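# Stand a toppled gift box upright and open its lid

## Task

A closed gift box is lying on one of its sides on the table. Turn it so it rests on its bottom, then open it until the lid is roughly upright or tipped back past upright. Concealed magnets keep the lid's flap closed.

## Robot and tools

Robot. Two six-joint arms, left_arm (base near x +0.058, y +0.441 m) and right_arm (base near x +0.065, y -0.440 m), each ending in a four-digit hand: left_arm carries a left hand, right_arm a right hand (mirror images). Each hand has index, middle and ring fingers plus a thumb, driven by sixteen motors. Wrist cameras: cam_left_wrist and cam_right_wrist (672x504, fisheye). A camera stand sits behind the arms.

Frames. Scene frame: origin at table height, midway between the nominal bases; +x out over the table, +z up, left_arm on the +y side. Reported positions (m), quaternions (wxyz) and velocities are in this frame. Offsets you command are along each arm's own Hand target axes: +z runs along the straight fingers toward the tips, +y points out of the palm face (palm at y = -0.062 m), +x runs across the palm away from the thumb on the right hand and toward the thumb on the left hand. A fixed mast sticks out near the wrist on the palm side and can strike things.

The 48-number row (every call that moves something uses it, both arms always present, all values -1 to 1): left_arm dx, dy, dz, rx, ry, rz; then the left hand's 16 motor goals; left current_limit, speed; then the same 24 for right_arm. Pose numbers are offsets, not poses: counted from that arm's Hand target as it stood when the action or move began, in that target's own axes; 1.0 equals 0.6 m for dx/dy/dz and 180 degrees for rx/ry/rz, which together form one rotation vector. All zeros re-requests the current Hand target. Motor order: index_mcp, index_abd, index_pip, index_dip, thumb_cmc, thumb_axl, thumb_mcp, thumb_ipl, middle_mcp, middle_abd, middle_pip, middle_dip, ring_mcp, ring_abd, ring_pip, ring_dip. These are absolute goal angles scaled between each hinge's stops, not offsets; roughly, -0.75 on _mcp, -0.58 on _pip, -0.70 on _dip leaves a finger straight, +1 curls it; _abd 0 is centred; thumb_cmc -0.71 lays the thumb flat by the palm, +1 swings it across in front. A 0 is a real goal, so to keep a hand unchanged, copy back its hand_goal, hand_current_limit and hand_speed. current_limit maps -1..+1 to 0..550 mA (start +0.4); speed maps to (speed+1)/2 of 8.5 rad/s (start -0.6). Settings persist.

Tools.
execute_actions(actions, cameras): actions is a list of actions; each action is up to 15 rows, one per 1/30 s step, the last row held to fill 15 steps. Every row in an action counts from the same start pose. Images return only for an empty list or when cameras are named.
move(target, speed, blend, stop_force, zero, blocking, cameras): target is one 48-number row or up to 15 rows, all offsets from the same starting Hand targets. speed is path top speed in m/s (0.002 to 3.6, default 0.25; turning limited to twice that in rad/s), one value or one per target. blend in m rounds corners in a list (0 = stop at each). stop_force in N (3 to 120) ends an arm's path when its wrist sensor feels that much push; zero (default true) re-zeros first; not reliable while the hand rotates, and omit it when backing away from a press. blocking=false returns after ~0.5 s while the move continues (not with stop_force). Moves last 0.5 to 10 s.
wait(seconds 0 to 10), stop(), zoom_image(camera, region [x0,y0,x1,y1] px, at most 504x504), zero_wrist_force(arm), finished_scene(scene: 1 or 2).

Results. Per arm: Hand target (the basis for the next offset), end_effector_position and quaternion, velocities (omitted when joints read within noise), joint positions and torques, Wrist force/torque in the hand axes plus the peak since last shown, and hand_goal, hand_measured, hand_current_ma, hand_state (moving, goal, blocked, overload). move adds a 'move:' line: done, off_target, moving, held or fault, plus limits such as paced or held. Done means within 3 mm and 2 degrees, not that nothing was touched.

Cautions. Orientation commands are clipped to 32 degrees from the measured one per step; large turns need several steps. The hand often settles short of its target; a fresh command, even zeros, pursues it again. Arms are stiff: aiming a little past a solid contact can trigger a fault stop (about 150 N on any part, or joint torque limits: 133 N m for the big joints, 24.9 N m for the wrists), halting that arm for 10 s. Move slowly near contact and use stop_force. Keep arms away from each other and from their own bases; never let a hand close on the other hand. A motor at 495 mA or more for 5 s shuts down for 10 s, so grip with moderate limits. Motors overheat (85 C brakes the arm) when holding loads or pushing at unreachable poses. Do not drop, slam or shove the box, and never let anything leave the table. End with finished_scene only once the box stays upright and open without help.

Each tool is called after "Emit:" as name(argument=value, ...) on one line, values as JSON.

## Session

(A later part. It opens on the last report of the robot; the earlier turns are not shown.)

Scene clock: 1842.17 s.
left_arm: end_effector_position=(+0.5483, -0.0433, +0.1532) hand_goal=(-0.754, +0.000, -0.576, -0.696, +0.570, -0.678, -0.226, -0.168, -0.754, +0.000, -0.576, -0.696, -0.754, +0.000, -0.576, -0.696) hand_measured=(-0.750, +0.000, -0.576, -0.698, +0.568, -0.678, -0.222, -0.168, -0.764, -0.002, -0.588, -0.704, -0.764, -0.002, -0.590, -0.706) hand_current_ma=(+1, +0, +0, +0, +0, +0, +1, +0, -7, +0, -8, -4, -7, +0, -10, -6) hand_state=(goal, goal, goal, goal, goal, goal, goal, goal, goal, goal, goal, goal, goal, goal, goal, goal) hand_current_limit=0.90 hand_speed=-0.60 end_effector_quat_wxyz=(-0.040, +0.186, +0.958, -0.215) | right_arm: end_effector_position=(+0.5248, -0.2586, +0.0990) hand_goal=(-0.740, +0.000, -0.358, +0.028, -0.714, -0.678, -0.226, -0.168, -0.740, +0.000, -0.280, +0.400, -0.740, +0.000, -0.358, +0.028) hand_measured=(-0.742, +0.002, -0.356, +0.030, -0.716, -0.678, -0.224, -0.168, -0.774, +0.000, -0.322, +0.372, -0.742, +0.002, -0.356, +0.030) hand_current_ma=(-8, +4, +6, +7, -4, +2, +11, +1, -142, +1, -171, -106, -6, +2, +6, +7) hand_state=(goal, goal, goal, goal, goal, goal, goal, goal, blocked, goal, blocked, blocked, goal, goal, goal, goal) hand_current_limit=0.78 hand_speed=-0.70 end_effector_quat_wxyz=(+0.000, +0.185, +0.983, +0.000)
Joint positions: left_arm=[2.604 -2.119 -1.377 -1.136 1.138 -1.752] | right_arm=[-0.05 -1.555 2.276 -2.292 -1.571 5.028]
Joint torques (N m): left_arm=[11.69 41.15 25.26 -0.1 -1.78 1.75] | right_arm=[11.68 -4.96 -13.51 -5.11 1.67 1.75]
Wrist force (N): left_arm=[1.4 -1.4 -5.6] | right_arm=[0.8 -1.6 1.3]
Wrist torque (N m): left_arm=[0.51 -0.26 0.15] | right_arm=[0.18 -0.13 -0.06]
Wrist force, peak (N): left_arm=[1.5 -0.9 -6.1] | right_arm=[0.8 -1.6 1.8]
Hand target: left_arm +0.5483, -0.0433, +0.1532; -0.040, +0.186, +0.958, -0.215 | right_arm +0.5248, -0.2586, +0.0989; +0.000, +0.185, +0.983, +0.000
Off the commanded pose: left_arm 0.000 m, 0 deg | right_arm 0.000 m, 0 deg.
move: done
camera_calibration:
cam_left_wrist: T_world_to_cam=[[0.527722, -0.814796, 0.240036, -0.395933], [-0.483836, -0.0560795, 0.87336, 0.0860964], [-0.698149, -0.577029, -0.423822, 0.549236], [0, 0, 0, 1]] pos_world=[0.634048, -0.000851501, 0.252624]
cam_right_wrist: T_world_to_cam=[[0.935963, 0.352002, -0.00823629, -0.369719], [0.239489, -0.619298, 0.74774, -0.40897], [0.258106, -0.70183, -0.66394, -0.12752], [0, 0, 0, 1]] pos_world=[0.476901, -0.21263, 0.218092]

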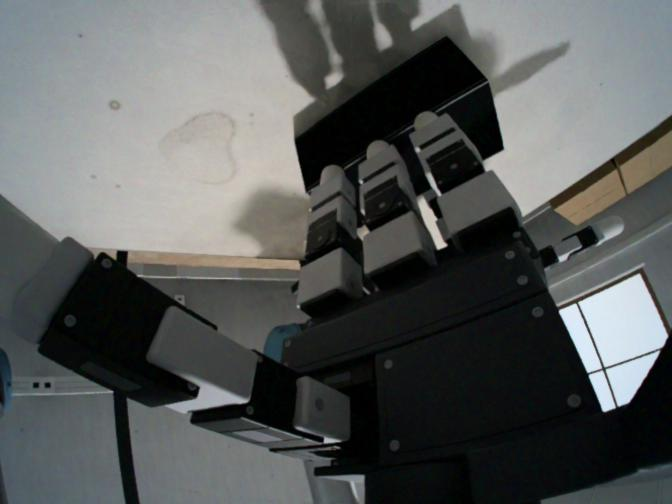

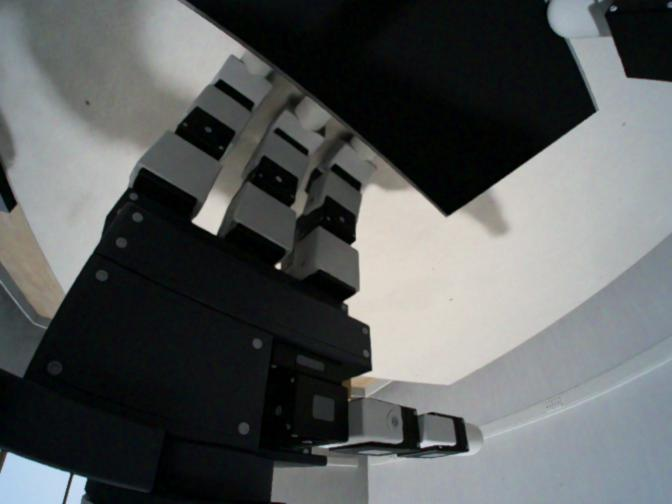

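Emit:
move(target=[[0,0,0,0,0,0,-0.754,0,-0.576,-0.696,0.571,-0.678,-0.226,-0.168,-0.754,0,-0.576,-0.696,-0.754,0,-0.576,-0.696,0.9,-0.6,0,-0.01,-0.006,0,0,0,-0.754,0,-0.358,0.029,-0.714,-0.678,-0.226,-0.168,-0.754,0,-0.358,0.029,-0.754,0,-0.358,0.029,0.78,-0.6],[0,0.045,-0.025,0,0,0,-0.754,0,-0.576,-0.696,0.571,-0.678,-0.226,-0.168,-0.754,0,-0.576,-0.696,-0.754,0,-0.576,-0.696,0.9,-0.6,0,-0.01,-0.006,0,0,0,-0.754,0,-0.358,0.029,-0.714,-0.678,-0.226,-0.168,-0.754,0,-0.358,0.029,-0.754,0,-0.358,0.029,0.78,-0.6],[0,0.059,0.0125,0,0,0,-0.754,0,-0.576,-0.696,0.571,-0.678,-0.226,-0.168,-0.754,0,-0.576,-0.696,-0.754,0,-0.576,-0.696,0.9,-0.6,0,-0.01,-0.006,0,0,0,-0.754,0,-0.358,0.029,-0.714,-0.678,-0.226,-0.168,-0.754,0,-0.358,0.029,-0.754,0,-0.358,0.029,0.78,-0.6]], speed=0.05)

Emit:
move(target=[0,0,0,0,0,0,-0.754,0,-0.576,-0.696,0.571,-0.678,-0.226,-0.168,-0.754,0,-0.576,-0.696,-0.754,0,-0.576,-0.696,0.9,-0.6,0,0.1,0,0,0,0,-0.754,0,-0.358,0.029,-0.714,-0.678,-0.226,-0.168,-0.754,0,-0.358,0.029,-0.754,0,-0.358,0.029,0.78,-0.6], speed=0.02, stop_force=16, cameras=["all"])

Emit:
zoom_image(camera="cam_right_wrist", region=[180, 0, 480, 220])

Emit:
zoom_image(camera="cam_left_wrist", region=[280, 20, 540, 220])

Scene clock: 1874.37 s.
left_arm: end_effector_position=(+0.5591, -0.0165, +0.1315) hand_goal=(-0.754, +0.000, -0.576, -0.696, +0.570, -0.678, -0.226, -0.168, -0.754, +0.000, -0.576, -0.696, -0.754, +0.000, -0.576, -0.696) hand_measured=(-0.750, +0.000, -0.576, -0.698, +0.568, -0.678, -0.222, -0.168, -0.750, -0.002, -0.578, -0.698, -0.752, -0.002, -0.578, -0.698) hand_current_ma=(+1, +0, +0, +0, +0, +0, +1, +0, +1, +0, +0, -1, +1, +0, +0, -1) hand_state=(goal, goal, goal, goal, goal, goal, goal, goal, goal, goal, goal, goal, goal, goal, goal, goal) hand_current_limit=0.90 hand_speed=-0.60 end_effector_quat_wxyz=(-0.040, +0.186, +0.958, -0.215) | right_arm: end_effector_position=(+0.5226, -0.2642, +0.1025) hand_goal=(-0.754, +0.000, -0.358, +0.028, -0.714, -0.678, -0.226, -0.168, -0.754, +0.000, -0.358, +0.028, -0.754, +0.000, -0.358, +0.028) hand_measured=(-0.750, +0.002, -0.356, +0.030, -0.716, -0.678, -0.224, -0.168, -0.756, +0.000, -0.356, +0.030, -0.752, +0.002, -0.356, +0.030) hand_current_ma=(+11, +4, +6, +7, -4, +2, +11, +1, -6, +1, +5, +7, +9, +2, +6, +7) hand_state=(goal, goal, goal, goal, goal, goal, goal, goal, goal, goal, goal, goal, goal, goal, goal, goal) hand_current_limit=0.78 hand_speed=-0.60 end_effector_quat_wxyz=(+0.000, +0.185, +0.983, +0.000)
Joint positions: left_arm=[2.646 -2.115 -1.438 -1.098 1.135 -1.706] | right_arm=[-0.064 -1.571 2.28 -2.28 -1.571 5.014]
Joint torques (N m): left_arm=[-14.52 34.76 17.44 4.39 0.88 -1.71] | right_arm=[-13.52 -33.62 -12.95 -0.16 0.25 -0.85]
Wrist force (N): left_arm=[1.3 -0.1 0.0] | right_arm=[0.7 0.5 -0.1]
Wrist torque (N m): left_arm=[0.02 -0.09 0.17] | right_arm=[0.10 -0.07 0.09]
Wrist force, peak (N): left_arm=[1.5 -1.3 -5.9] | right_arm=[0.8 -1.9 1.2]
Hand target: left_arm +0.5591, -0.0166, +0.1313; -0.040, +0.186, +0.958, -0.215 | right_arm +0.5226, -0.2642, +0.1025; +0.000, +0.185, +0.983, +0.000
Off the commanded pose: left_arm 0.000 m, 0 deg | right_arm 0.000 m, 0 deg.
move: done

Scene clock: 1877.73 s.
left_arm: end_effector_position=(+0.5591, -0.0166, +0.1313) hand_goal=(-0.754, +0.000, -0.576, -0.696, +0.570, -0.678, -0.226, -0.168, -0.754, +0.000, -0.576, -0.696, -0.754, +0.000, -0.576, -0.696) hand_measured=(-0.736, +0.000, -0.570, -0.696, +0.568, -0.678, -0.222, -0.168, -0.732, -0.002, -0.568, -0.696, -0.732, -0.002, -0.564, -0.694) hand_current_ma=(+16, +0, +3, +0, +0, +0, +1, +0, +22, +0, +4, +0, +23, +0, +7, +0) hand_state=(goal, goal, goal, goal, goal, goal, goal, goal, blocked, goal, goal, goal, blocked, goal, goal, goal) hand_current_limit=0.90 hand_speed=-0.60 end_effector_quat_wxyz=(-0.040, +0.186, +0.958, -0.215) | right_arm: end_effector_position=(+0.5374, -0.2261, +0.1025) hand_goal=(-0.754, +0.000, -0.358, +0.028, -0.714, -0.678, -0.226, -0.168, -0.754, +0.000, -0.358, +0.028, -0.754, +0.000, -0.358, +0.028) hand_measured=(-0.782, +0.000, -0.350, +0.052, -0.716, -0.678, -0.224, -0.168, -0.782, -0.002, -0.352, +0.054, -0.784, +0.000, -0.350, +0.058) hand_current_ma=(-119, -1, +28, +93, -4, +2, +11, +1, -116, -4, +20, +101, -124, -2, +27, +117) hand_state=(blocked, goal, goal, blocked, goal, goal, goal, goal, blocked, goal, goal, blocked, blocked, goal, goal, blocked) hand_current_limit=0.78 hand_speed=-0.60 end_effector_quat_wxyz=(+0.000, +0.185, +0.983, +0.000)
Joint positions: left_arm=[2.646 -2.115 -1.438 -1.098 1.135 -1.706] | right_arm=[0.029 -1.511 2.217 -2.278 -1.571 5.107]
Joint torques (N m): left_arm=[-14.38 35.2 16.47 1.92 -2.89 -1.5] | right_arm=[-11.66 -33.91 -10.84 -4.66 1.58 -0.75]
Wrist force (N): left_arm=[1.6 3.0 -9.0] | right_arm=[0.0 -6.1 -6.5]
Wrist torque (N m): left_arm=[0.48 -0.26 0.12] | right_arm=[0.68 0.12 -0.12]
Wrist force, peak (N): left_arm=[1.5 3.5 -10.1] | right_arm=[0.5 -16.0 -17.4]
Hand target: left_arm +0.5591, -0.0166, +0.1313; -0.040, +0.186, +0.958, -0.215 | right_arm +0.5374, -0.2261, +0.1025; +0.000, +0.185, +0.983, +0.000 (not the last commanded pose)
Off the commanded pose: left_arm 0.000 m, 0 deg | right_arm 0.019 m, 0 deg.
move: contact (right_arm)
camera_calibration:
cam_left_wrist: T_world_to_cam=[[0.527761, -0.814792, 0.239965, -0.374683], [-0.483793, -0.056145, 0.87338, 0.111964], [-0.69815, -0.577029, -0.423822, 0.562971], [0, 0, 0, 1]] pos_world=[0.644948, 0.0258484, 0.230723]
cam_right_wrist: T_world_to_cam=[[0.935939, 0.352068, -0.00817383, -0.392877], [0.239482, -0.619281, 0.747756, -0.394612], [0.258199, -0.701812, -0.663923, -0.10569], [0, 0, 0, 1]] pos_world=[0.489501, -0.18023, 0.221692]

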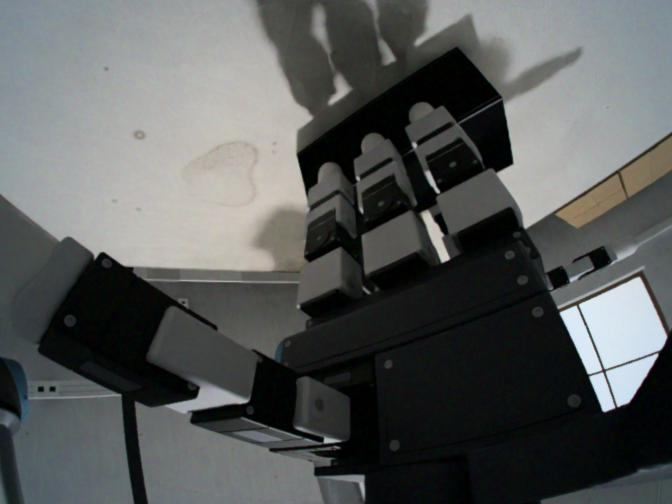

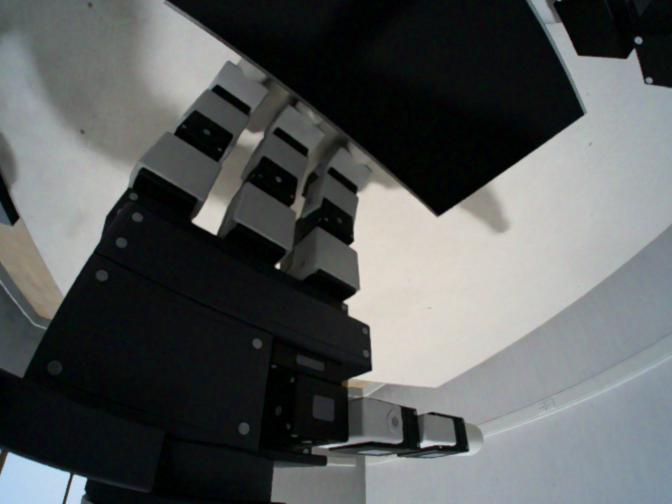

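Scaled by 1.680 from the camera's 672x504 image, which has a finer 960x720 frame.

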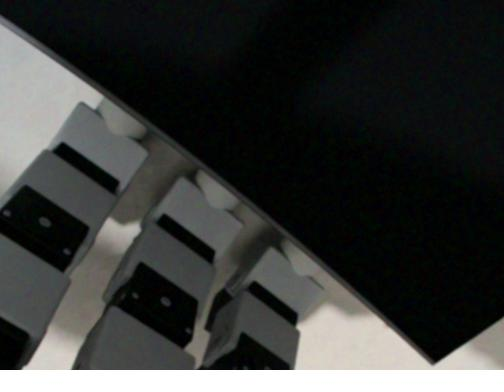

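Scaled by 1.938 from the camera's 672x504 image, which has a finer 960x720 frame.

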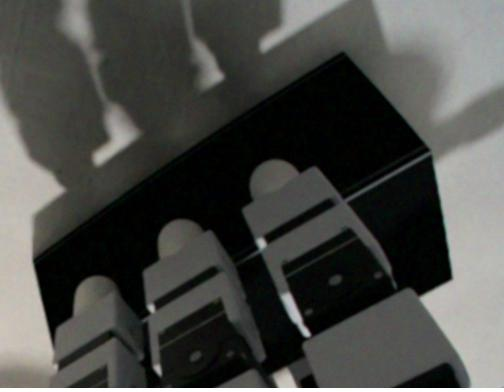

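Emit:
move(target=[[0,0,0,0,0,0,-0.754,0,-0.576,-0.696,0.571,-0.678,-0.226,-0.168,-0.754,0,-0.576,-0.696,-0.754,0,-0.576,-0.696,0.9,-0.6,0,0.004,0,0,0,0,-0.72,0,-0.358,0.029,-0.714,-0.678,-0.226,-0.168,-0.7,0,-0.25,0.5,-0.72,0,-0.358,0.029,0.78,-0.85]], speed=0.02, cameras=["all"])

Emit:
zoom_image(camera="cam_right_wrist", region=[180, 0, 480, 220])

Emit:
zoom_image(camera="cam_left_wrist", region=[280, 20, 540, 220])

Scene clock: 1888.10 s.
left_arm: end_effector_position=(+0.5591, -0.0166, +0.1313) hand_goal=(-0.754, +0.000, -0.576, -0.696, +0.570, -0.678, -0.226, -0.168, -0.754, +0.000, -0.576, -0.696, -0.754, +0.000, -0.576, -0.696) hand_measured=(-0.728, +0.000, -0.564, -0.694, +0.568, -0.678, -0.222, -0.168, -0.724, -0.002, -0.564, -0.694, -0.724, -0.002, -0.560, -0.692) hand_current_ma=(+29, +0, +7, +1, +0, +0, +1, +0, +37, +0, +8, +1, +38, +0, +13, +1) hand_state=(blocked, goal, goal, goal, goal, goal, goal, goal, blocked, goal, goal, goal, blocked, goal, goal, goal) hand_current_limit=0.90 hand_speed=-0.60 end_effector_quat_wxyz=(-0.040, +0.186, +0.958, -0.215) | right_arm: end_effector_position=(+0.5383, -0.2239, +0.1025) hand_goal=(-0.720, +0.000, -0.358, +0.028, -0.714, -0.678, -0.226, -0.168, -0.700, +0.000, -0.250, +0.500, -0.720, +0.000, -0.358, +0.028) hand_measured=(-0.778, +0.000, -0.356, +0.052, -0.716, -0.678, -0.224, -0.168, -0.802, -0.002, -0.344, +0.374, -0.780, -0.002, -0.356, +0.058) hand_current_ma=(-262, -1, +9, +94, -4, +2, +11, +1, -486, -4, -416, -489, -265, -3, +9, +118) hand_state=(blocked, goal, goal, blocked, goal, goal, goal, goal, blocked, goal, blocked, blocked, blocked, goal, goal, blocked) hand_current_limit=0.78 hand_speed=-0.85 end_effector_quat_wxyz=(+0.000, +0.185, +0.983, +0.000)
Joint positions: left_arm=[2.646 -2.115 -1.438 -1.098 1.135 -1.706] | right_arm=[0.034 -1.507 2.213 -2.277 -1.571 5.112]
Joint torques (N m): left_arm=[-14.08 35.42 17.39 0.32 -3.08 -1.13] | right_arm=[16.16 -6.44 -26.12 -1.25 4.3 1.81]
Wrist force (N): left_arm=[1.9 4.7 -12.9] | right_arm=[-0.5 -15.8 -4.5]
Wrist torque (N m): left_arm=[0.69 -0.35 0.10] | right_arm=[1.20 0.07 -0.51]
Wrist force, peak (N): left_arm=[2.1 3.9 -14.3] | right_arm=[0.1 -17.2 -7.1]
Hand target: left_arm +0.5591, -0.0166, +0.1313; -0.040, +0.186, +0.958, -0.215 | right_arm +0.5383, -0.2239, +0.1025; +0.000, +0.185, +0.983, +0.000
Off the commanded pose: left_arm 0.000 m, 0 deg | right_arm 0.000 m, 0 deg.
move: done
camera_calibration:
cam_left_wrist: T_world_to_cam=[[0.527761, -0.814792, 0.239965, -0.374683], [-0.483793, -0.056145, 0.87338, 0.111964], [-0.69815, -0.577029, -0.423822, 0.562971], [0, 0, 0, 1]] pos_world=[0.644948, 0.0258484, 0.230723]
cam_right_wrist: T_world_to_cam=[[0.935939, 0.352067, -0.00817284, -0.394495], [0.239481, -0.619281, 0.747756, -0.393464], [0.258199, -0.701812, -0.663923, -0.104378], [0, 0, 0, 1]] pos_world=[0.490401, -0.17803, 0.221692]

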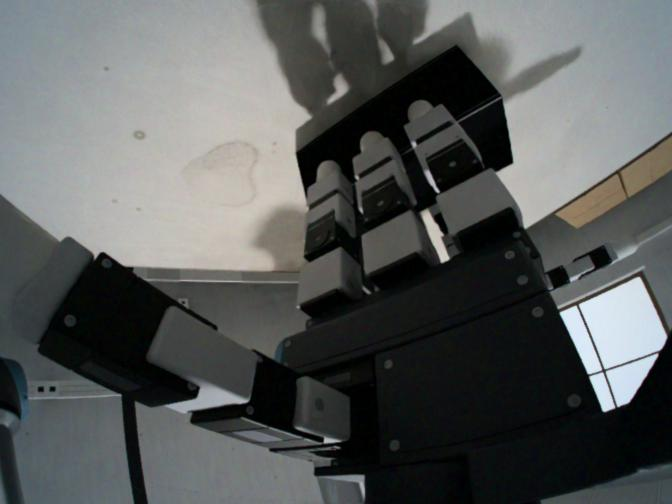

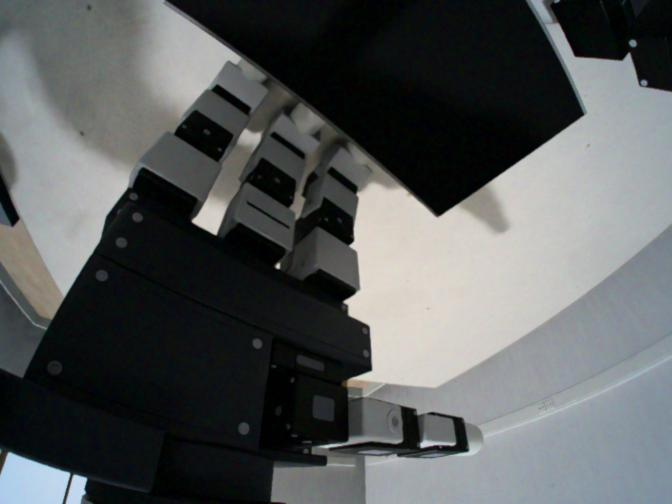

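Scaled by 1.680 from the camera's 672x504 image, which has a finer 960x720 frame.

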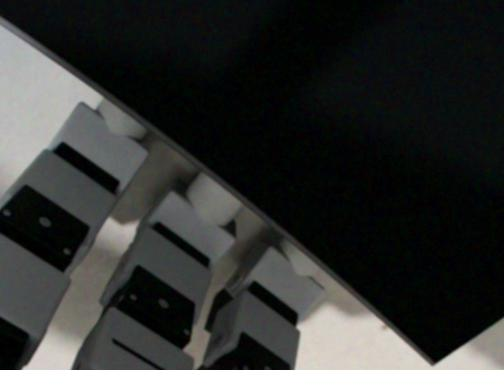

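Scaled by 1.938 from the camera's 672x504 image, which has a finer 960x720 frame.

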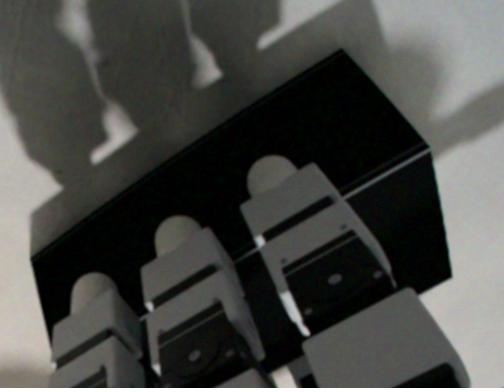

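Emit:
move(target=[[0,0.05,-0.05,0,0,0,-0.754,0,-0.576,-0.696,0.571,-0.678,-0.226,-0.168,-0.754,0,-0.576,-0.696,-0.754,0,-0.576,-0.696,0.9,-0.6,0,-0.0833,0,0,0,0,-0.754,0,-0.358,0.029,-0.714,-0.678,-0.226,-0.168,-0.754,0,-0.358,0.029,-0.754,0,-0.358,0.029,0.7,-0.6],[0,0.2,-0.12,0,0,0,-0.754,0,-0.576,-0.696,0.571,-0.678,-0.226,-0.168,-0.754,0,-0.576,-0.696,-0.754,0,-0.576,-0.696,0.9,-0.6,0,-0.0833,-0.2125,0,0,0,0.6,0,-0.576,-0.696,-0.714,-0.678,-0.226,-0.168,0.6,0,-0.576,-0.696,-0.754,0,-0.576,-0.696,0.7,-0.6],[0,0.3,-0.12,0,0,0,-0.754,0,-0.576,-0.696,0.571,-0.678,-0.226,-0.168,-0.754,0,-0.576,-0.696,-0.754,0,-0.576,-0.696,0.9,-0.6,0.0627,0.0222,-0.2125,0,0,0,0.6,0,-0.576,-0.696,-0.714,-0.678,-0.226,-0.168,0.6,0,-0.576,-0.696,-0.754,0,-0.576,-0.696,0.7,-0.6],[0,0.3,-0.12,0,0,0,-0.754,0,-0.576,-0.696,0.571,-0.678,-0.226,-0.168,-0.754,0,-0.576,-0.696,-0.754,0,-0.576,-0.696,0.9,-0.6,0.0627,0.0222,-0.0792,0,0,0,0.6,0,-0.576,-0.696,-0.714,-0.678,-0.226,-0.168,0.6,0,-0.576,-0.696,-0.754,0,-0.576,-0.696,0.7,-0.6]], speed=0.15, cameras=["all"])

Scene clock: 2040.60 s.
left_arm: end_effector_position=(+0.6316, +0.1629, +0.1197) hand_goal=(-0.754, +0.000, -0.576, -0.696, +0.570, -0.678, -0.226, -0.168, -0.754, +0.000, -0.576, -0.696, -0.754, +0.000, -0.576, -0.696) hand_measured=(-0.744, +0.000, -0.572, -0.694, +0.568, -0.678, -0.222, -0.168, -0.742, +0.000, -0.572, -0.694, -0.744, +0.000, -0.570, -0.692) hand_current_ma=(+7, +0, +2, +1, +0, +0, +1, +0, +9, +0, +2, +1, +7, +0, +2, +1) hand_state=(goal, goal, goal, goal, goal, goal, goal, goal, goal, goal, goal, goal, goal, goal, goal, goal) hand_current_limit=0.90 hand_speed=-0.60 end_effector_quat_wxyz=(-0.040, +0.186, +0.958, -0.215) | right_arm: end_effector_position=(+0.5080, -0.1979, +0.1502) hand_goal=(+0.600, +0.000, -0.576, -0.696, -0.714, -0.678, -0.226, -0.168, +0.600, +0.000, -0.576, -0.696, -0.754, +0.000, -0.576, -0.696) hand_measured=(+0.576, -0.002, -0.576, -0.694, -0.716, -0.678, -0.224, -0.168, +0.582, -0.002, -0.576, -0.694, -0.754, -0.002, -0.574, -0.694) hand_current_ma=(-93, -3, +0, +7, -4, +2, +11, +1, -74, -5, +0, +7, -2, -4, +9, +8) hand_state=(blocked, goal, goal, goal, goal, goal, goal, goal, goal, goal, goal, goal, goal, goal, goal, goal) hand_current_limit=0.70 hand_speed=-0.60 end_effector_quat_wxyz=(+0.000, +0.185, +0.983, +0.000)
Joint positions: left_arm=[2.94 -2.039 -1.553 -1.197 1.137 -1.383] | right_arm=[0.102 -1.635 2.191 -2.127 -1.571 5.179]
Joint torques (N m): left_arm=[14.46 31.92 16.56 4.15 0.99 2.02] | right_arm=[10.95 -3.17 -14.15 -5.04 2.6 1.88]
Wrist force (N): left_arm=[0.9 -0.1 -0.1] | right_arm=[-0.5 -0.1 0.6]
Wrist torque (N m): left_arm=[0.00 -0.04 0.04] | right_arm=[0.08 0.07 -0.14]
Wrist force, peak (N): left_arm=[1.8 4.5 -13.3] | right_arm=[-0.3 -16.1 -4.7]
Hand target: left_arm +0.6316, +0.1629, +0.1197; -0.040, +0.186, +0.958, -0.215 | right_arm +0.5081, -0.1978, +0.1501; +0.000, +0.185, +0.983, +0.000
Off the commanded pose: left_arm 0.000 m, 0 deg | right_arm 0.000 m, 0 deg.
move: done
camera_calibration:
cam_left_wrist: T_world_to_cam=[[0.527761, -0.814792, 0.239965, -0.263935], [-0.483793, -0.056145, 0.87338, 0.167194], [-0.69815, -0.577029, -0.423822, 0.71212], [0, 0, 0, 1]] pos_world=[0.717348, 0.205248, 0.219123]
cam_right_wrist: T_world_to_cam=[[0.935963, 0.352003, -0.00823729, -0.374939], [0.23949, -0.619297, 0.74774, -0.40564], [0.258106, -0.70183, -0.66394, -0.0465895], [0, 0, 0, 1]] pos_world=[0.460101, -0.15193, 0.269292]

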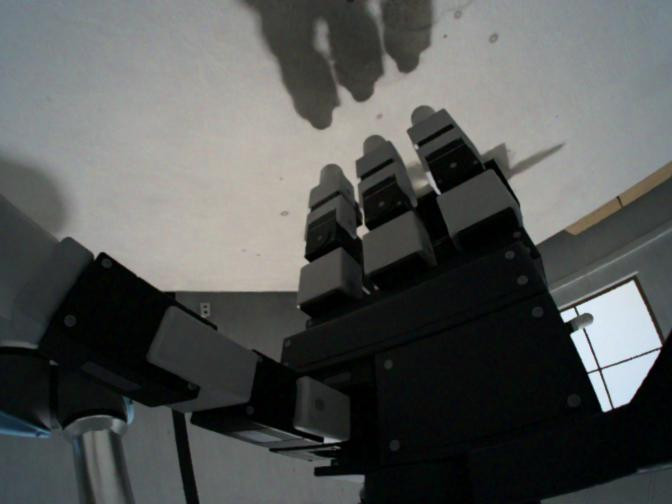

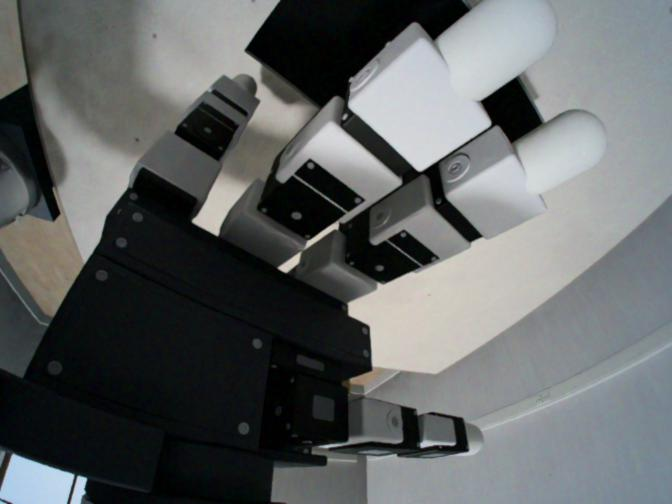

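Emit:
move(target=[[0,0,0,0,0,0,-0.754,0,-0.576,-0.696,0.571,-0.678,-0.226,-0.168,-0.754,0,-0.576,-0.696,-0.754,0,-0.576,-0.696,0.9,-0.6,-0.0237,0,0,0,0,0,0.6,0,-0.576,-0.696,-0.714,-0.678,-0.226,-0.168,0.6,0,-0.576,-0.696,-0.754,0,-0.576,-0.696,0.7,-0.6],[0,0,0,0,0,0,-0.754,0,-0.576,-0.696,0.571,-0.678,-0.226,-0.168,-0.754,0,-0.576,-0.696,-0.754,0,-0.576,-0.696,0.9,-0.6,-0.0237,0.0345,0,0,0,0,0.6,0,-0.576,-0.696,-0.714,-0.678,-0.226,-0.168,0.6,0,-0.576,-0.696,-0.754,0,-0.576,-0.696,0.7,-0.6],[0,0,0,0,0,0,-0.754,0,-0.576,-0.696,0.571,-0.678,-0.226,-0.168,-0.754,0,-0.576,-0.696,-0.754,0,-0.576,-0.696,0.9,-0.6,0.0068,0.115,0,0,0,0,0.6,0,-0.576,-0.696,-0.714,-0.678,-0.226,-0.168,0.6,0,-0.576,-0.696,-0.754,0,-0.576,-0.696,0.7,-0.6],[0,0,0,0,0,0,-0.754,0,-0.576,-0.696,0.571,-0.678,-0.226,-0.168,-0.754,0,-0.576,-0.696,-0.754,0,-0.576,-0.696,0.9,-0.6,0.0035,0.2009,0,0,0,0,0.6,0,-0.576,-0.696,-0.714,-0.678,-0.226,-0.168,0.6,0,-0.576,-0.696,-0.754,0,-0.576,-0.696,0.7,-0.6]], speed=0.06, blend=[0.005,0.005,0.02,0], cameras=["cam_right_wrist"])

Scene clock: 2066.90 s.
left_arm: end_effector_position=(+0.6316, +0.1629, +0.1197) hand_goal=(-0.754, +0.000, -0.576, -0.696, +0.570, -0.678, -0.226, -0.168, -0.754, +0.000, -0.576, -0.696, -0.754, +0.000, -0.576, -0.696) hand_measured=(-0.744, +0.000, -0.572, -0.694, +0.568, -0.678, -0.222, -0.168, -0.742, +0.000, -0.572, -0.694, -0.744, +0.000, -0.570, -0.692) hand_current_ma=(+7, +0, +2, +1, +0, +0, +1, +0, +9, +0, +2, +1, +7, +0, +2, +1) hand_state=(goal, goal, goal, goal, goal, goal, goal, goal, goal, goal, goal, goal, goal, goal, goal, goal) hand_current_limit=0.90 hand_speed=-0.60 end_effector_quat_wxyz=(-0.040, +0.186, +0.958, -0.215) | right_arm: end_effector_position=(+0.5498, -0.0849, +0.1501) hand_goal=(+0.600, +0.000, -0.576, -0.696, -0.714, -0.678, -0.226, -0.168, +0.600, +0.000, -0.576, -0.696, -0.754, +0.000, -0.576, -0.696) hand_measured=(+0.576, -0.002, -0.576, -0.694, -0.716, -0.678, -0.224, -0.168, +0.582, -0.002, -0.576, -0.694, -0.760, -0.002, -0.578, -0.694) hand_current_ma=(-93, -3, +0, +7, -4, +2, +11, +1, -74, -5, +0, +7, -19, -4, -6, +4) hand_state=(blocked, goal, goal, goal, goal, goal, goal, goal, goal, goal, goal, goal, goal, goal, goal, goal) hand_current_limit=0.70 hand_speed=-0.60 end_effector_quat_wxyz=(+0.000, +0.185, +0.983, +0.000)
Joint positions: left_arm=[2.94 -2.039 -1.553 -1.197 1.137 -1.383] | right_arm=[0.327 -1.417 1.961 -2.115 -1.571 5.405]
Joint torques (N m): left_arm=[14.47 32.04 16.72 3.96 0.89 1.83] | right_arm=[12.35 -14.43 -27.42 -0.41 -2.01 1.59]
Wrist force (N): left_arm=[0.9 -0.2 -0.3] | right_arm=[-0.5 -0.5 0.3]
Wrist torque (N m): left_arm=[0.01 -0.04 0.05] | right_arm=[0.11 0.11 -0.19]
Wrist force, peak (N): left_arm=[1.3 0.0 -0.1] | right_arm=[-0.8 -0.4 0.7]
Hand target: left_arm +0.6316, +0.1629, +0.1197; -0.040, +0.186, +0.958, -0.215 | right_arm +0.5498, -0.0848, +0.1501; +0.000, +0.185, +0.983, +0.000
Off the commanded pose: left_arm 0.000 m, 0 deg | right_arm 0.000 m, 0 deg.
move: done
camera_calibration:
cam_right_wrist: T_world_to_cam=[[0.935962, 0.352009, -0.00810495, -0.453745], [0.239395, -0.619313, 0.747758, -0.345591], [0.258198, -0.701813, -0.663922, 0.0217673], [0, 0, 0, 1]] pos_world=[0.501801, -0.0390301, 0.269192]
Images, in order (width x height): cam_right_wrist 672x504.

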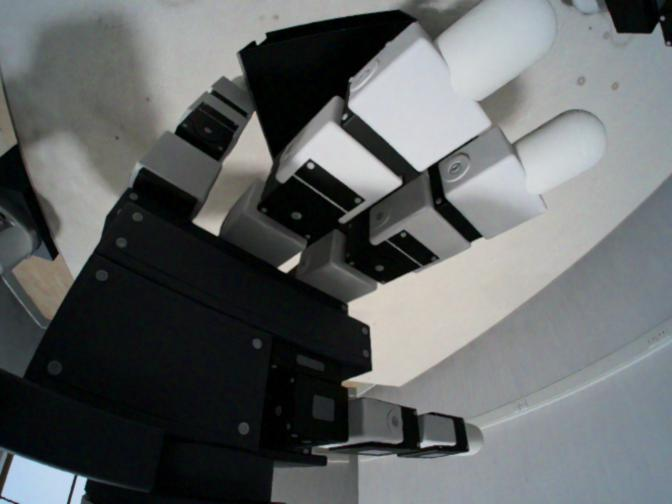

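Emit:
zoom_image(camera="cam_right_wrist", region=[220, 0, 440, 180])

Scaled by 2.291 from the camera's 672x504 image, which has a finer 960x720 frame.

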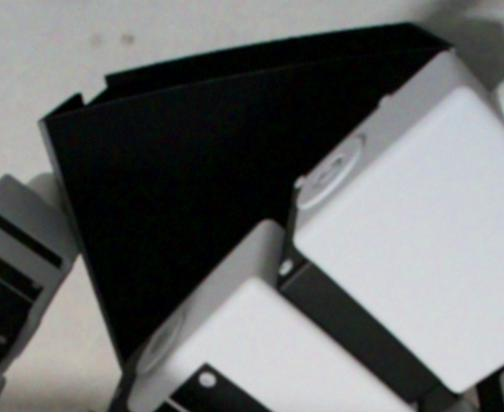

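Emit:
move(target=[[0,0,0,0,0,0,-0.754,0,-0.576,-0.696,0.571,-0.678,-0.226,-0.168,-0.754,0,-0.576,-0.696,-0.754,0,-0.576,-0.696,0.9,-0.6,0,-0.03,0,0,0,0,0.6,0,-0.576,-0.696,-0.714,-0.678,-0.226,-0.168,0.6,0,-0.576,-0.696,-0.754,0,-0.576,-0.696,0.7,-0.6],[0,0,0,0,0,0,-0.754,0,-0.576,-0.696,0.571,-0.678,-0.226,-0.168,-0.754,0,-0.576,-0.696,-0.754,0,-0.576,-0.696,0.9,-0.6,0,-0.03,-0.133,0,0,0,-0.754,0,-0.576,-0.696,-0.714,-0.678,-0.226,-0.168,0.6,0,-0.576,-0.696,0.6,0,-0.576,-0.696,0.7,-0.6],[0,0,0,0,0,0,-0.754,0,-0.576,-0.696,0.571,-0.678,-0.226,-0.168,-0.754,0,-0.576,-0.696,-0.754,0,-0.576,-0.696,0.9,-0.6,-0.0312,-0.1866,-0.133,0,0,0,-0.754,0,-0.576,-0.696,-0.714,-0.678,-0.226,-0.168,0.6,0,-0.576,-0.696,0.6,0,-0.576,-0.696,0.7,-0.6],[0,0,0,0,0,0,-0.754,0,-0.576,-0.696,0.571,-0.678,-0.226,-0.168,-0.754,0,-0.576,-0.696,-0.754,0,-0.576,-0.696,0.9,-0.6,-0.0312,-0.1866,0,0,0,0,-0.754,0,-0.576,-0.696,-0.714,-0.678,-0.226,-0.168,0.6,0,-0.576,-0.696,0.6,0,-0.576,-0.696,0.7,-0.6]], speed=0.15)

Emit:
move(target=[[0,0,0,0,0,0,-0.754,0,-0.576,-0.696,0.571,-0.678,-0.226,-0.168,-0.754,0,-0.576,-0.696,-0.754,0,-0.576,-0.696,0.9,-0.6,-0.0221,0.0264,0,0,0,0,-0.754,0,-0.576,-0.696,-0.714,-0.678,-0.226,-0.168,0.6,0,-0.576,-0.696,0.6,0,-0.576,-0.696,0.7,-0.6],[0,0,0,0,0,0,-0.754,0,-0.576,-0.696,0.571,-0.678,-0.226,-0.168,-0.754,0,-0.576,-0.696,-0.754,0,-0.576,-0.696,0.9,-0.6,-0.0918,0.0707,0,0,0,0,-0.754,0,-0.576,-0.696,-0.714,-0.678,-0.226,-0.168,0.6,0,-0.576,-0.696,0.6,0,-0.576,-0.696,0.7,-0.6],[0,0,0,0,0,0,-0.754,0,-0.576,-0.696,0.571,-0.678,-0.226,-0.168,-0.754,0,-0.576,-0.696,-0.754,0,-0.576,-0.696,0.9,-0.6,-0.1426,0.1354,0,0,0,0,-0.754,0,-0.576,-0.696,-0.714,-0.678,-0.226,-0.168,0.6,0,-0.576,-0.696,0.6,0,-0.576,-0.696,0.7,-0.6]], speed=0.06, blend=[0.005,0.02,0], cameras=["all"])

Scene clock: 2199.07 s.
left_arm: end_effector_position=(+0.6316, +0.1629, +0.1197) hand_goal=(-0.754, +0.000, -0.576, -0.696, +0.570, -0.678, -0.226, -0.168, -0.754, +0.000, -0.576, -0.696, -0.754, +0.000, -0.576, -0.696) hand_measured=(-0.744, +0.000, -0.572, -0.694, +0.568, -0.678, -0.222, -0.168, -0.742, +0.000, -0.572, -0.694, -0.744, +0.000, -0.570, -0.692) hand_current_ma=(+7, +0, +2, +1, +0, +0, +1, +0, +9, +0, +2, +1, +7, +0, +2, +1) hand_state=(goal, goal, goal, goal, goal, goal, goal, goal, goal, goal, goal, goal, goal, goal, goal, goal) hand_current_limit=0.90 hand_speed=-0.60 end_effector_quat_wxyz=(-0.040, +0.186, +0.958, -0.215) | right_arm: end_effector_position=(+0.5266, -0.1959, +0.1502) hand_goal=(-0.754, +0.000, -0.576, -0.696, -0.714, -0.678, -0.226, -0.168, +0.600, +0.000, -0.576, -0.696, +0.600, +0.000, -0.576, -0.696) hand_measured=(-0.750, -0.002, -0.576, -0.694, -0.716, -0.678, -0.224, -0.168, +0.582, -0.002, -0.576, -0.694, +0.582, -0.002, -0.578, -0.694) hand_current_ma=(+14, -3, +0, +7, -4, +2, +11, +1, -72, -5, +0, +7, -75, -4, -6, +4) hand_state=(goal, goal, goal, goal, goal, goal, goal, goal, goal, goal, goal, goal, goal, goal, goal, goal) hand_current_limit=0.70 hand_speed=-0.60 end_effector_quat_wxyz=(+0.000, +0.185, +0.983, +0.000)
Joint positions: left_arm=[2.94 -2.039 -1.553 -1.197 1.137 -1.383] | right_arm=[0.102 -1.59 2.148 -2.129 -1.571 5.18]
Joint torques (N m): left_arm=[14.41 32.81 16.42 4.11 0.76 1.88] | right_arm=[11.3 -7.78 -14.09 -4.68 2.54 1.83]
Wrist force (N): left_arm=[1.0 -0.1 0.0] | right_arm=[-0.6 -0.3 0.5]
Wrist torque (N m): left_arm=[0.00 -0.04 0.05] | right_arm=[0.05 0.08 -0.08]
Wrist force, peak (N): left_arm=[1.4 0.0 -0.2] | right_arm=[-0.4 -0.2 1.4]
Hand target: left_arm +0.6316, +0.1629, +0.1197; -0.040, +0.186, +0.958, -0.215 | right_arm +0.5267, -0.1959, +0.1501; +0.000, +0.185, +0.983, +0.000
Off the commanded pose: left_arm 0.000 m, 0 deg | right_arm 0.000 m, 0 deg.
move: done

Scene clock: 2201.67 s.
left_arm: end_effector_position=(+0.6316, +0.1629, +0.1197) hand_goal=(-0.754, +0.000, -0.576, -0.696, +0.570, -0.678, -0.226, -0.168, -0.754, +0.000, -0.576, -0.696, -0.754, +0.000, -0.576, -0.696) hand_measured=(-0.744, +0.000, -0.572, -0.694, +0.568, -0.678, -0.222, -0.168, -0.742, +0.000, -0.572, -0.694, -0.744, +0.000, -0.570, -0.692) hand_current_ma=(+7, +0, +2, +1, +0, +0, +1, +0, +9, +0, +2, +1, +7, +0, +2, +1) hand_state=(goal, goal, goal, goal, goal, goal, goal, goal, goal, goal, goal, goal, goal, goal, goal, goal) hand_current_limit=0.90 hand_speed=-0.60 end_effector_quat_wxyz=(-0.040, +0.186, +0.958, -0.215) | right_arm: end_effector_position=(+0.6357, -0.1513, +0.1501) hand_goal=(-0.754, +0.000, -0.576, -0.696, -0.714, -0.678, -0.226, -0.168, +0.600, +0.000, -0.576, -0.696, +0.600, +0.000, -0.576, -0.696) hand_measured=(-0.756, +0.000, -0.576, -0.694, -0.716, -0.678, -0.224, -0.168, +0.582, -0.002, -0.576, -0.694, +0.582, -0.002, -0.578, -0.694) hand_current_ma=(-8, +1, +0, +6, -4, +2, +11, +1, -72, -5, +0, +7, -75, -4, -6, +4) hand_state=(goal, goal, goal, goal, goal, goal, goal, goal, goal, goal, goal, goal, goal, goal, goal, goal) hand_current_limit=0.70 hand_speed=-0.60 end_effector_quat_wxyz=(+0.000, +0.185, +0.983, +0.000)
Joint positions: left_arm=[2.94 -2.039 -1.553 -1.197 1.137 -1.383] | right_arm=[0.165 -1.318 1.837 -2.09 -1.571 5.242]
Joint torques (N m): left_arm=[14.22 31.64 16.25 4.21 0.88 1.78] | right_arm=[11.68 -19.78 -27.51 -0.21 -1.2 1.62]
Wrist force (N): left_arm=[1.0 0.0 0.0] | right_arm=[-0.2 -0.2 -0.3]
Wrist torque (N m): left_arm=[0.00 -0.04 0.05] | right_arm=[0.21 0.07 -0.09]
Wrist force, peak (N): left_arm=[1.3 -0.2 -0.2] | right_arm=[-0.4 -0.7 0.6]
Hand target: left_arm +0.6316, +0.1629, +0.1197; -0.040, +0.186, +0.958, -0.215 | right_arm +0.6359, -0.1512, +0.1501; +0.000, +0.185, +0.983, +0.000
Off the commanded pose: left_arm 0.000 m, 0 deg | right_arm 0.000 m, 0 deg.
move: done
camera_calibration:
cam_left_wrist: T_world_to_cam=[[0.527761, -0.814792, 0.239965, -0.263935], [-0.483793, -0.056145, 0.87338, 0.167194], [-0.69815, -0.577029, -0.423822, 0.71212], [0, 0, 0, 1]] pos_world=[0.717348, 0.205248, 0.219123]
cam_right_wrist: T_world_to_cam=[[0.935961, 0.352011, -0.00805429, -0.510877], [0.239396, -0.619422, 0.747667, -0.407364], [0.258198, -0.701716, -0.664025, -0.046934], [0, 0, 0, 1]] pos_world=[0.587801, -0.10543, 0.269293]

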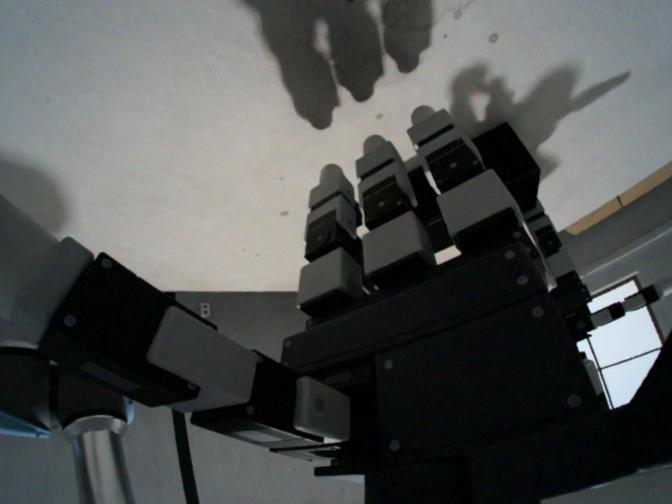

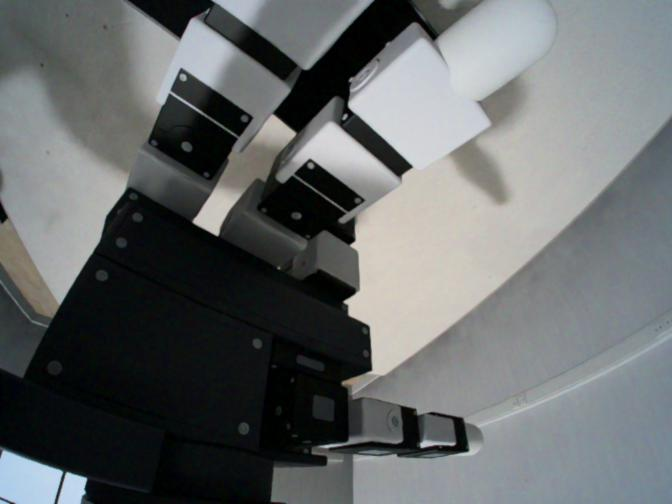

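Emit:
move(target=[[0,0,0,0,0,0,-0.754,0,-0.576,-0.696,0.571,-0.678,-0.226,-0.168,-0.754,0,-0.576,-0.696,-0.754,0,-0.576,-0.696,0.9,-0.6,0,-0.15,0,0,0,0,-0.754,0,-0.576,-0.696,-0.714,-0.678,-0.226,-0.168,0.6,0,-0.576,-0.696,0.6,0,-0.576,-0.696,0.7,-0.6],[0,0,0,0,0,0,-0.754,0,-0.576,-0.696,0.571,-0.678,-0.226,-0.168,-0.754,0,-0.576,-0.696,-0.754,0,-0.576,-0.696,0.9,-0.6,0,-0.18,-0.03,0,0,0,-0.754,0,-0.358,0.029,-0.714,-0.678,-0.226,-0.168,-0.754,0,-0.358,0.029,-0.754,0,-0.358,0.029,0.7,-0.6]], speed=0.15, cameras=["all"])

Emit:
zoom_image(camera="cam_right_wrist", region=[240, 0, 560, 240])

Scene clock: 2215.00 s.
left_arm: end_effector_position=(+0.6316, +0.1629, +0.1197) hand_goal=(-0.754, +0.000, -0.576, -0.696, +0.570, -0.678, -0.226, -0.168, -0.754, +0.000, -0.576, -0.696, -0.754, +0.000, -0.576, -0.696) hand_measured=(-0.744, +0.000, -0.572, -0.694, +0.568, -0.678, -0.222, -0.168, -0.742, +0.000, -0.572, -0.694, -0.744, +0.000, -0.570, -0.692) hand_current_ma=(+7, +0, +2, +1, +0, +0, +1, +0, +9, +0, +2, +1, +7, +0, +2, +1) hand_state=(goal, goal, goal, goal, goal, goal, goal, goal, goal, goal, goal, goal, goal, goal, goal, goal) hand_current_limit=0.90 hand_speed=-0.60 end_effector_quat_wxyz=(-0.040, +0.186, +0.958, -0.215) | right_arm: end_effector_position=(+0.5967, -0.2519, +0.1681) hand_goal=(-0.754, +0.000, -0.358, +0.028, -0.714, -0.678, -0.226, -0.168, -0.754, +0.000, -0.358, +0.028, -0.754, +0.000, -0.358, +0.028) hand_measured=(-0.754, +0.000, -0.362, +0.024, -0.716, -0.678, -0.224, -0.168, -0.752, -0.002, -0.362, +0.024, -0.752, -0.002, -0.362, +0.024) hand_current_ma=(-2, +1, -11, -11, -4, +2, +11, +1, +8, -5, -11, -10, +8, -4, -12, -11) hand_state=(goal, goal, goal, goal, goal, goal, goal, goal, goal, goal, goal, goal, goal, goal, goal, goal) hand_current_limit=0.70 hand_speed=-0.60 end_effector_quat_wxyz=(+0.000, +0.185, +0.983, +0.000)
Joint positions: left_arm=[2.94 -2.039 -1.553 -1.197 1.137 -1.383] | right_arm=[-0.027 -1.496 1.998 -2.073 -1.571 5.05]
Joint torques (N m): left_arm=[14.49 32.11 16.88 4.09 0.68 1.73] | right_arm=[-12.88 -39.93 -26.67 -0.2 2.42 -0.64]
Wrist force (N): left_arm=[0.8 0.0 -0.1] | right_arm=[-0.5 -0.3 0.5]
Wrist torque (N m): left_arm=[0.01 -0.02 0.03] | right_arm=[-0.04 0.07 -0.01]
Wrist force, peak (N): left_arm=[1.2 0.0 -0.2] | right_arm=[-0.8 0.5 1.0]
Hand target: left_arm +0.6316, +0.1629, +0.1197; -0.040, +0.186, +0.958, -0.215 | right_arm +0.5967, -0.2519, +0.1681; +0.000, +0.185, +0.983, +0.000
Off the commanded pose: left_arm 0.000 m, 0 deg | right_arm 0.000 m, 0 deg.
move: done
camera_calibration:
cam_left_wrist: T_world_to_cam=[[0.527761, -0.814792, 0.239965, -0.263935], [-0.483793, -0.056145, 0.87338, 0.167194], [-0.69815, -0.577029, -0.423822, 0.71212], [0, 0, 0, 1]] pos_world=[0.717348, 0.205248, 0.219123]
cam_right_wrist: T_world_to_cam=[[0.935939, 0.352068, -0.00817383, -0.438701], [0.239482, -0.619281, 0.747756, -0.473683], [0.258199, -0.701812, -0.663923, -0.0955247], [0, 0, 0, 1]] pos_world=[0.548701, -0.20593, 0.287192]

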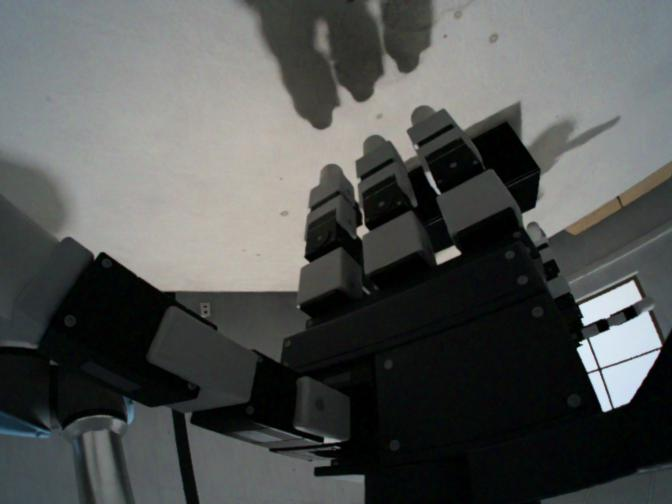

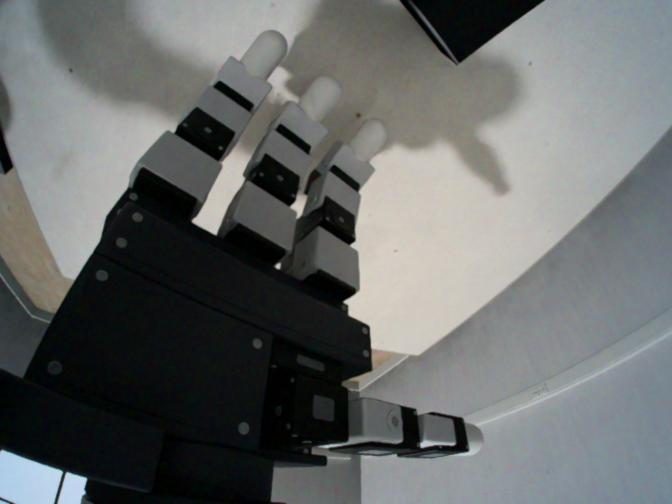

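Scaled by 1.575 from the camera's 672x504 image, which has a finer 960x720 frame.

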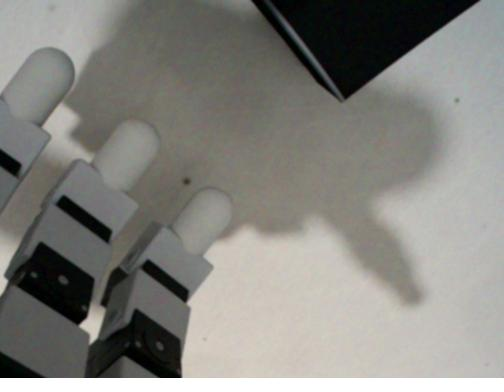

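Emit:
move(target=[[-0.027,-0.1,-0.05,0,0,0,-0.754,0,-0.576,-0.696,0.571,-0.678,-0.226,-0.168,-0.754,0,-0.576,-0.696,-0.754,0,-0.576,-0.696,0.9,-0.6,0.072,0,0.05,0,0,0,-0.754,0,-0.358,0.029,-0.714,-0.678,-0.226,-0.168,-0.754,0,-0.358,0.029,-0.754,0,-0.358,0.029,0.78,-0.6],[-0.027,-0.223,0.038,0,0,0,-0.754,0,-0.576,-0.696,0.571,-0.678,-0.226,-0.168,-0.754,0,-0.576,-0.696,-0.754,0,-0.576,-0.696,0.9,-0.6,0.072,0,0.109,0,0,0,-0.754,0,-0.358,0.029,-0.714,-0.678,-0.226,-0.168,-0.754,0,-0.358,0.029,-0.754,0,-0.358,0.029,0.78,-0.6]], speed=0.12, cameras=["all"])

Emit:
zoom_image(camera="cam_left_wrist", region=[280, 20, 540, 220])

Scene clock: 2239.13 s.
left_arm: end_effector_position=(+0.5976, +0.0359, +0.1562) hand_goal=(-0.754, +0.000, -0.576, -0.696, +0.570, -0.678, -0.226, -0.168, -0.754, +0.000, -0.576, -0.696, -0.754, +0.000, -0.576, -0.696) hand_measured=(-0.744, +0.000, -0.572, -0.694, +0.568, -0.678, -0.222, -0.168, -0.740, +0.000, -0.570, -0.694, -0.744, +0.000, -0.572, -0.692) hand_current_ma=(+6, +0, +1, +1, +0, +0, +1, +0, +10, +0, +2, +1, +7, +0, +2, +1) hand_state=(goal, goal, goal, goal, goal, goal, goal, goal, goal, goal, goal, goal, goal, goal, goal, goal) hand_current_limit=0.90 hand_speed=-0.60 end_effector_quat_wxyz=(-0.040, +0.186, +0.958, -0.215) | right_arm: end_effector_position=(+0.5564, -0.2362, +0.1028) hand_goal=(-0.754, +0.000, -0.358, +0.028, -0.714, -0.678, -0.226, -0.168, -0.754, +0.000, -0.358, +0.028, -0.754, +0.000, -0.358, +0.028) hand_measured=(-0.754, +0.000, -0.362, +0.024, -0.716, -0.678, -0.224, -0.168, -0.752, -0.002, -0.362, +0.024, -0.752, -0.002, -0.362, +0.024) hand_current_ma=(-2, +1, -11, -11, -4, +2, +11, +1, +8, -5, -11, -10, +8, -4, -12, -11) hand_state=(goal, goal, goal, goal, goal, goal, goal, goal, goal, goal, goal, goal, goal, goal, goal, goal) hand_current_limit=0.78 hand_speed=-0.60 end_effector_quat_wxyz=(+0.000, +0.185, +0.983, +0.000)
Joint positions: left_arm=[2.741 -2.086 -1.404 -1.205 1.131 -1.602] | right_arm=[0.005 -1.476 2.178 -2.273 -1.571 5.083]
Joint torques (N m): left_arm=[-15.06 30.8 29.29 3.83 0.97 -1.64] | right_arm=[11.01 -8.69 -13.25 -4.66 0.32 1.71]
Wrist force (N): left_arm=[1.1 0.1 -3.9] | right_arm=[-0.6 -0.1 0.3]
Wrist torque (N m): left_arm=[0.31 -0.04 0.14] | right_arm=[0.00 0.08 -0.16]
Wrist force, peak (N): left_arm=[1.1 0.1 -3.9] | right_arm=[-0.8 -0.2 0.5]
Hand target: left_arm +0.5976, +0.0356, +0.1562; -0.040, +0.186, +0.958, -0.215 | right_arm +0.5564, -0.2362, +0.1027; +0.000, +0.185, +0.983, +0.000
Off the commanded pose: left_arm 0.000 m, 0 deg | right_arm 0.000 m, 0 deg.
move: done
camera_calibration:
cam_left_wrist: T_world_to_cam=[[0.527739, -0.814782, 0.240047, -0.358288], [-0.483776, -0.0560284, 0.873397, 0.111758], [-0.698179, -0.577054, -0.42374, 0.63064], [0, 0, 0, 1]] pos_world=[0.683448, 0.0782486, 0.255624]
cam_right_wrist: T_world_to_cam=[[0.935939, 0.352067, -0.00817284, -0.407103], [0.239481, -0.619281, 0.747756, -0.405566], [0.258199, -0.701812, -0.663923, -0.117551], [0, 0, 0, 1]] pos_world=[0.508501, -0.19033, 0.221892]

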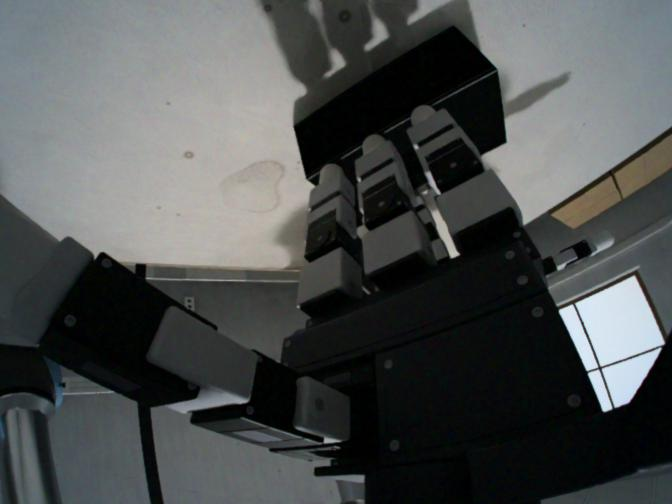

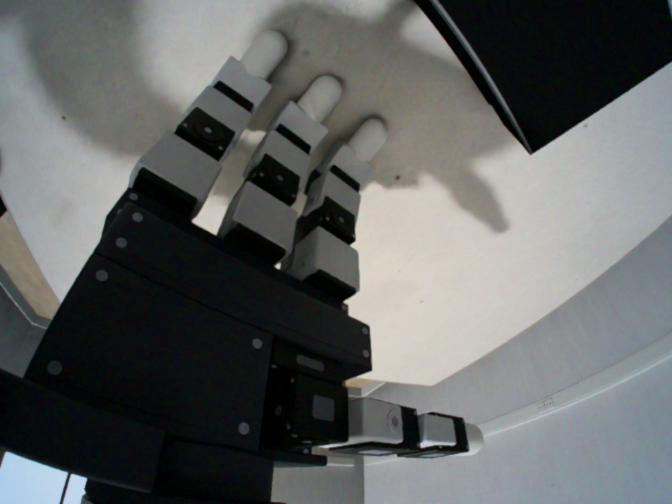

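Scaled by 1.938 from the camera's 672x504 image, which has a finer 960x720 frame.

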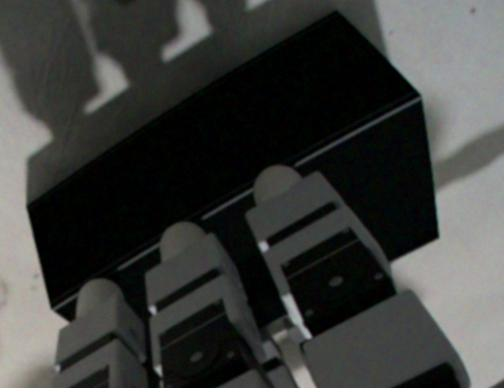

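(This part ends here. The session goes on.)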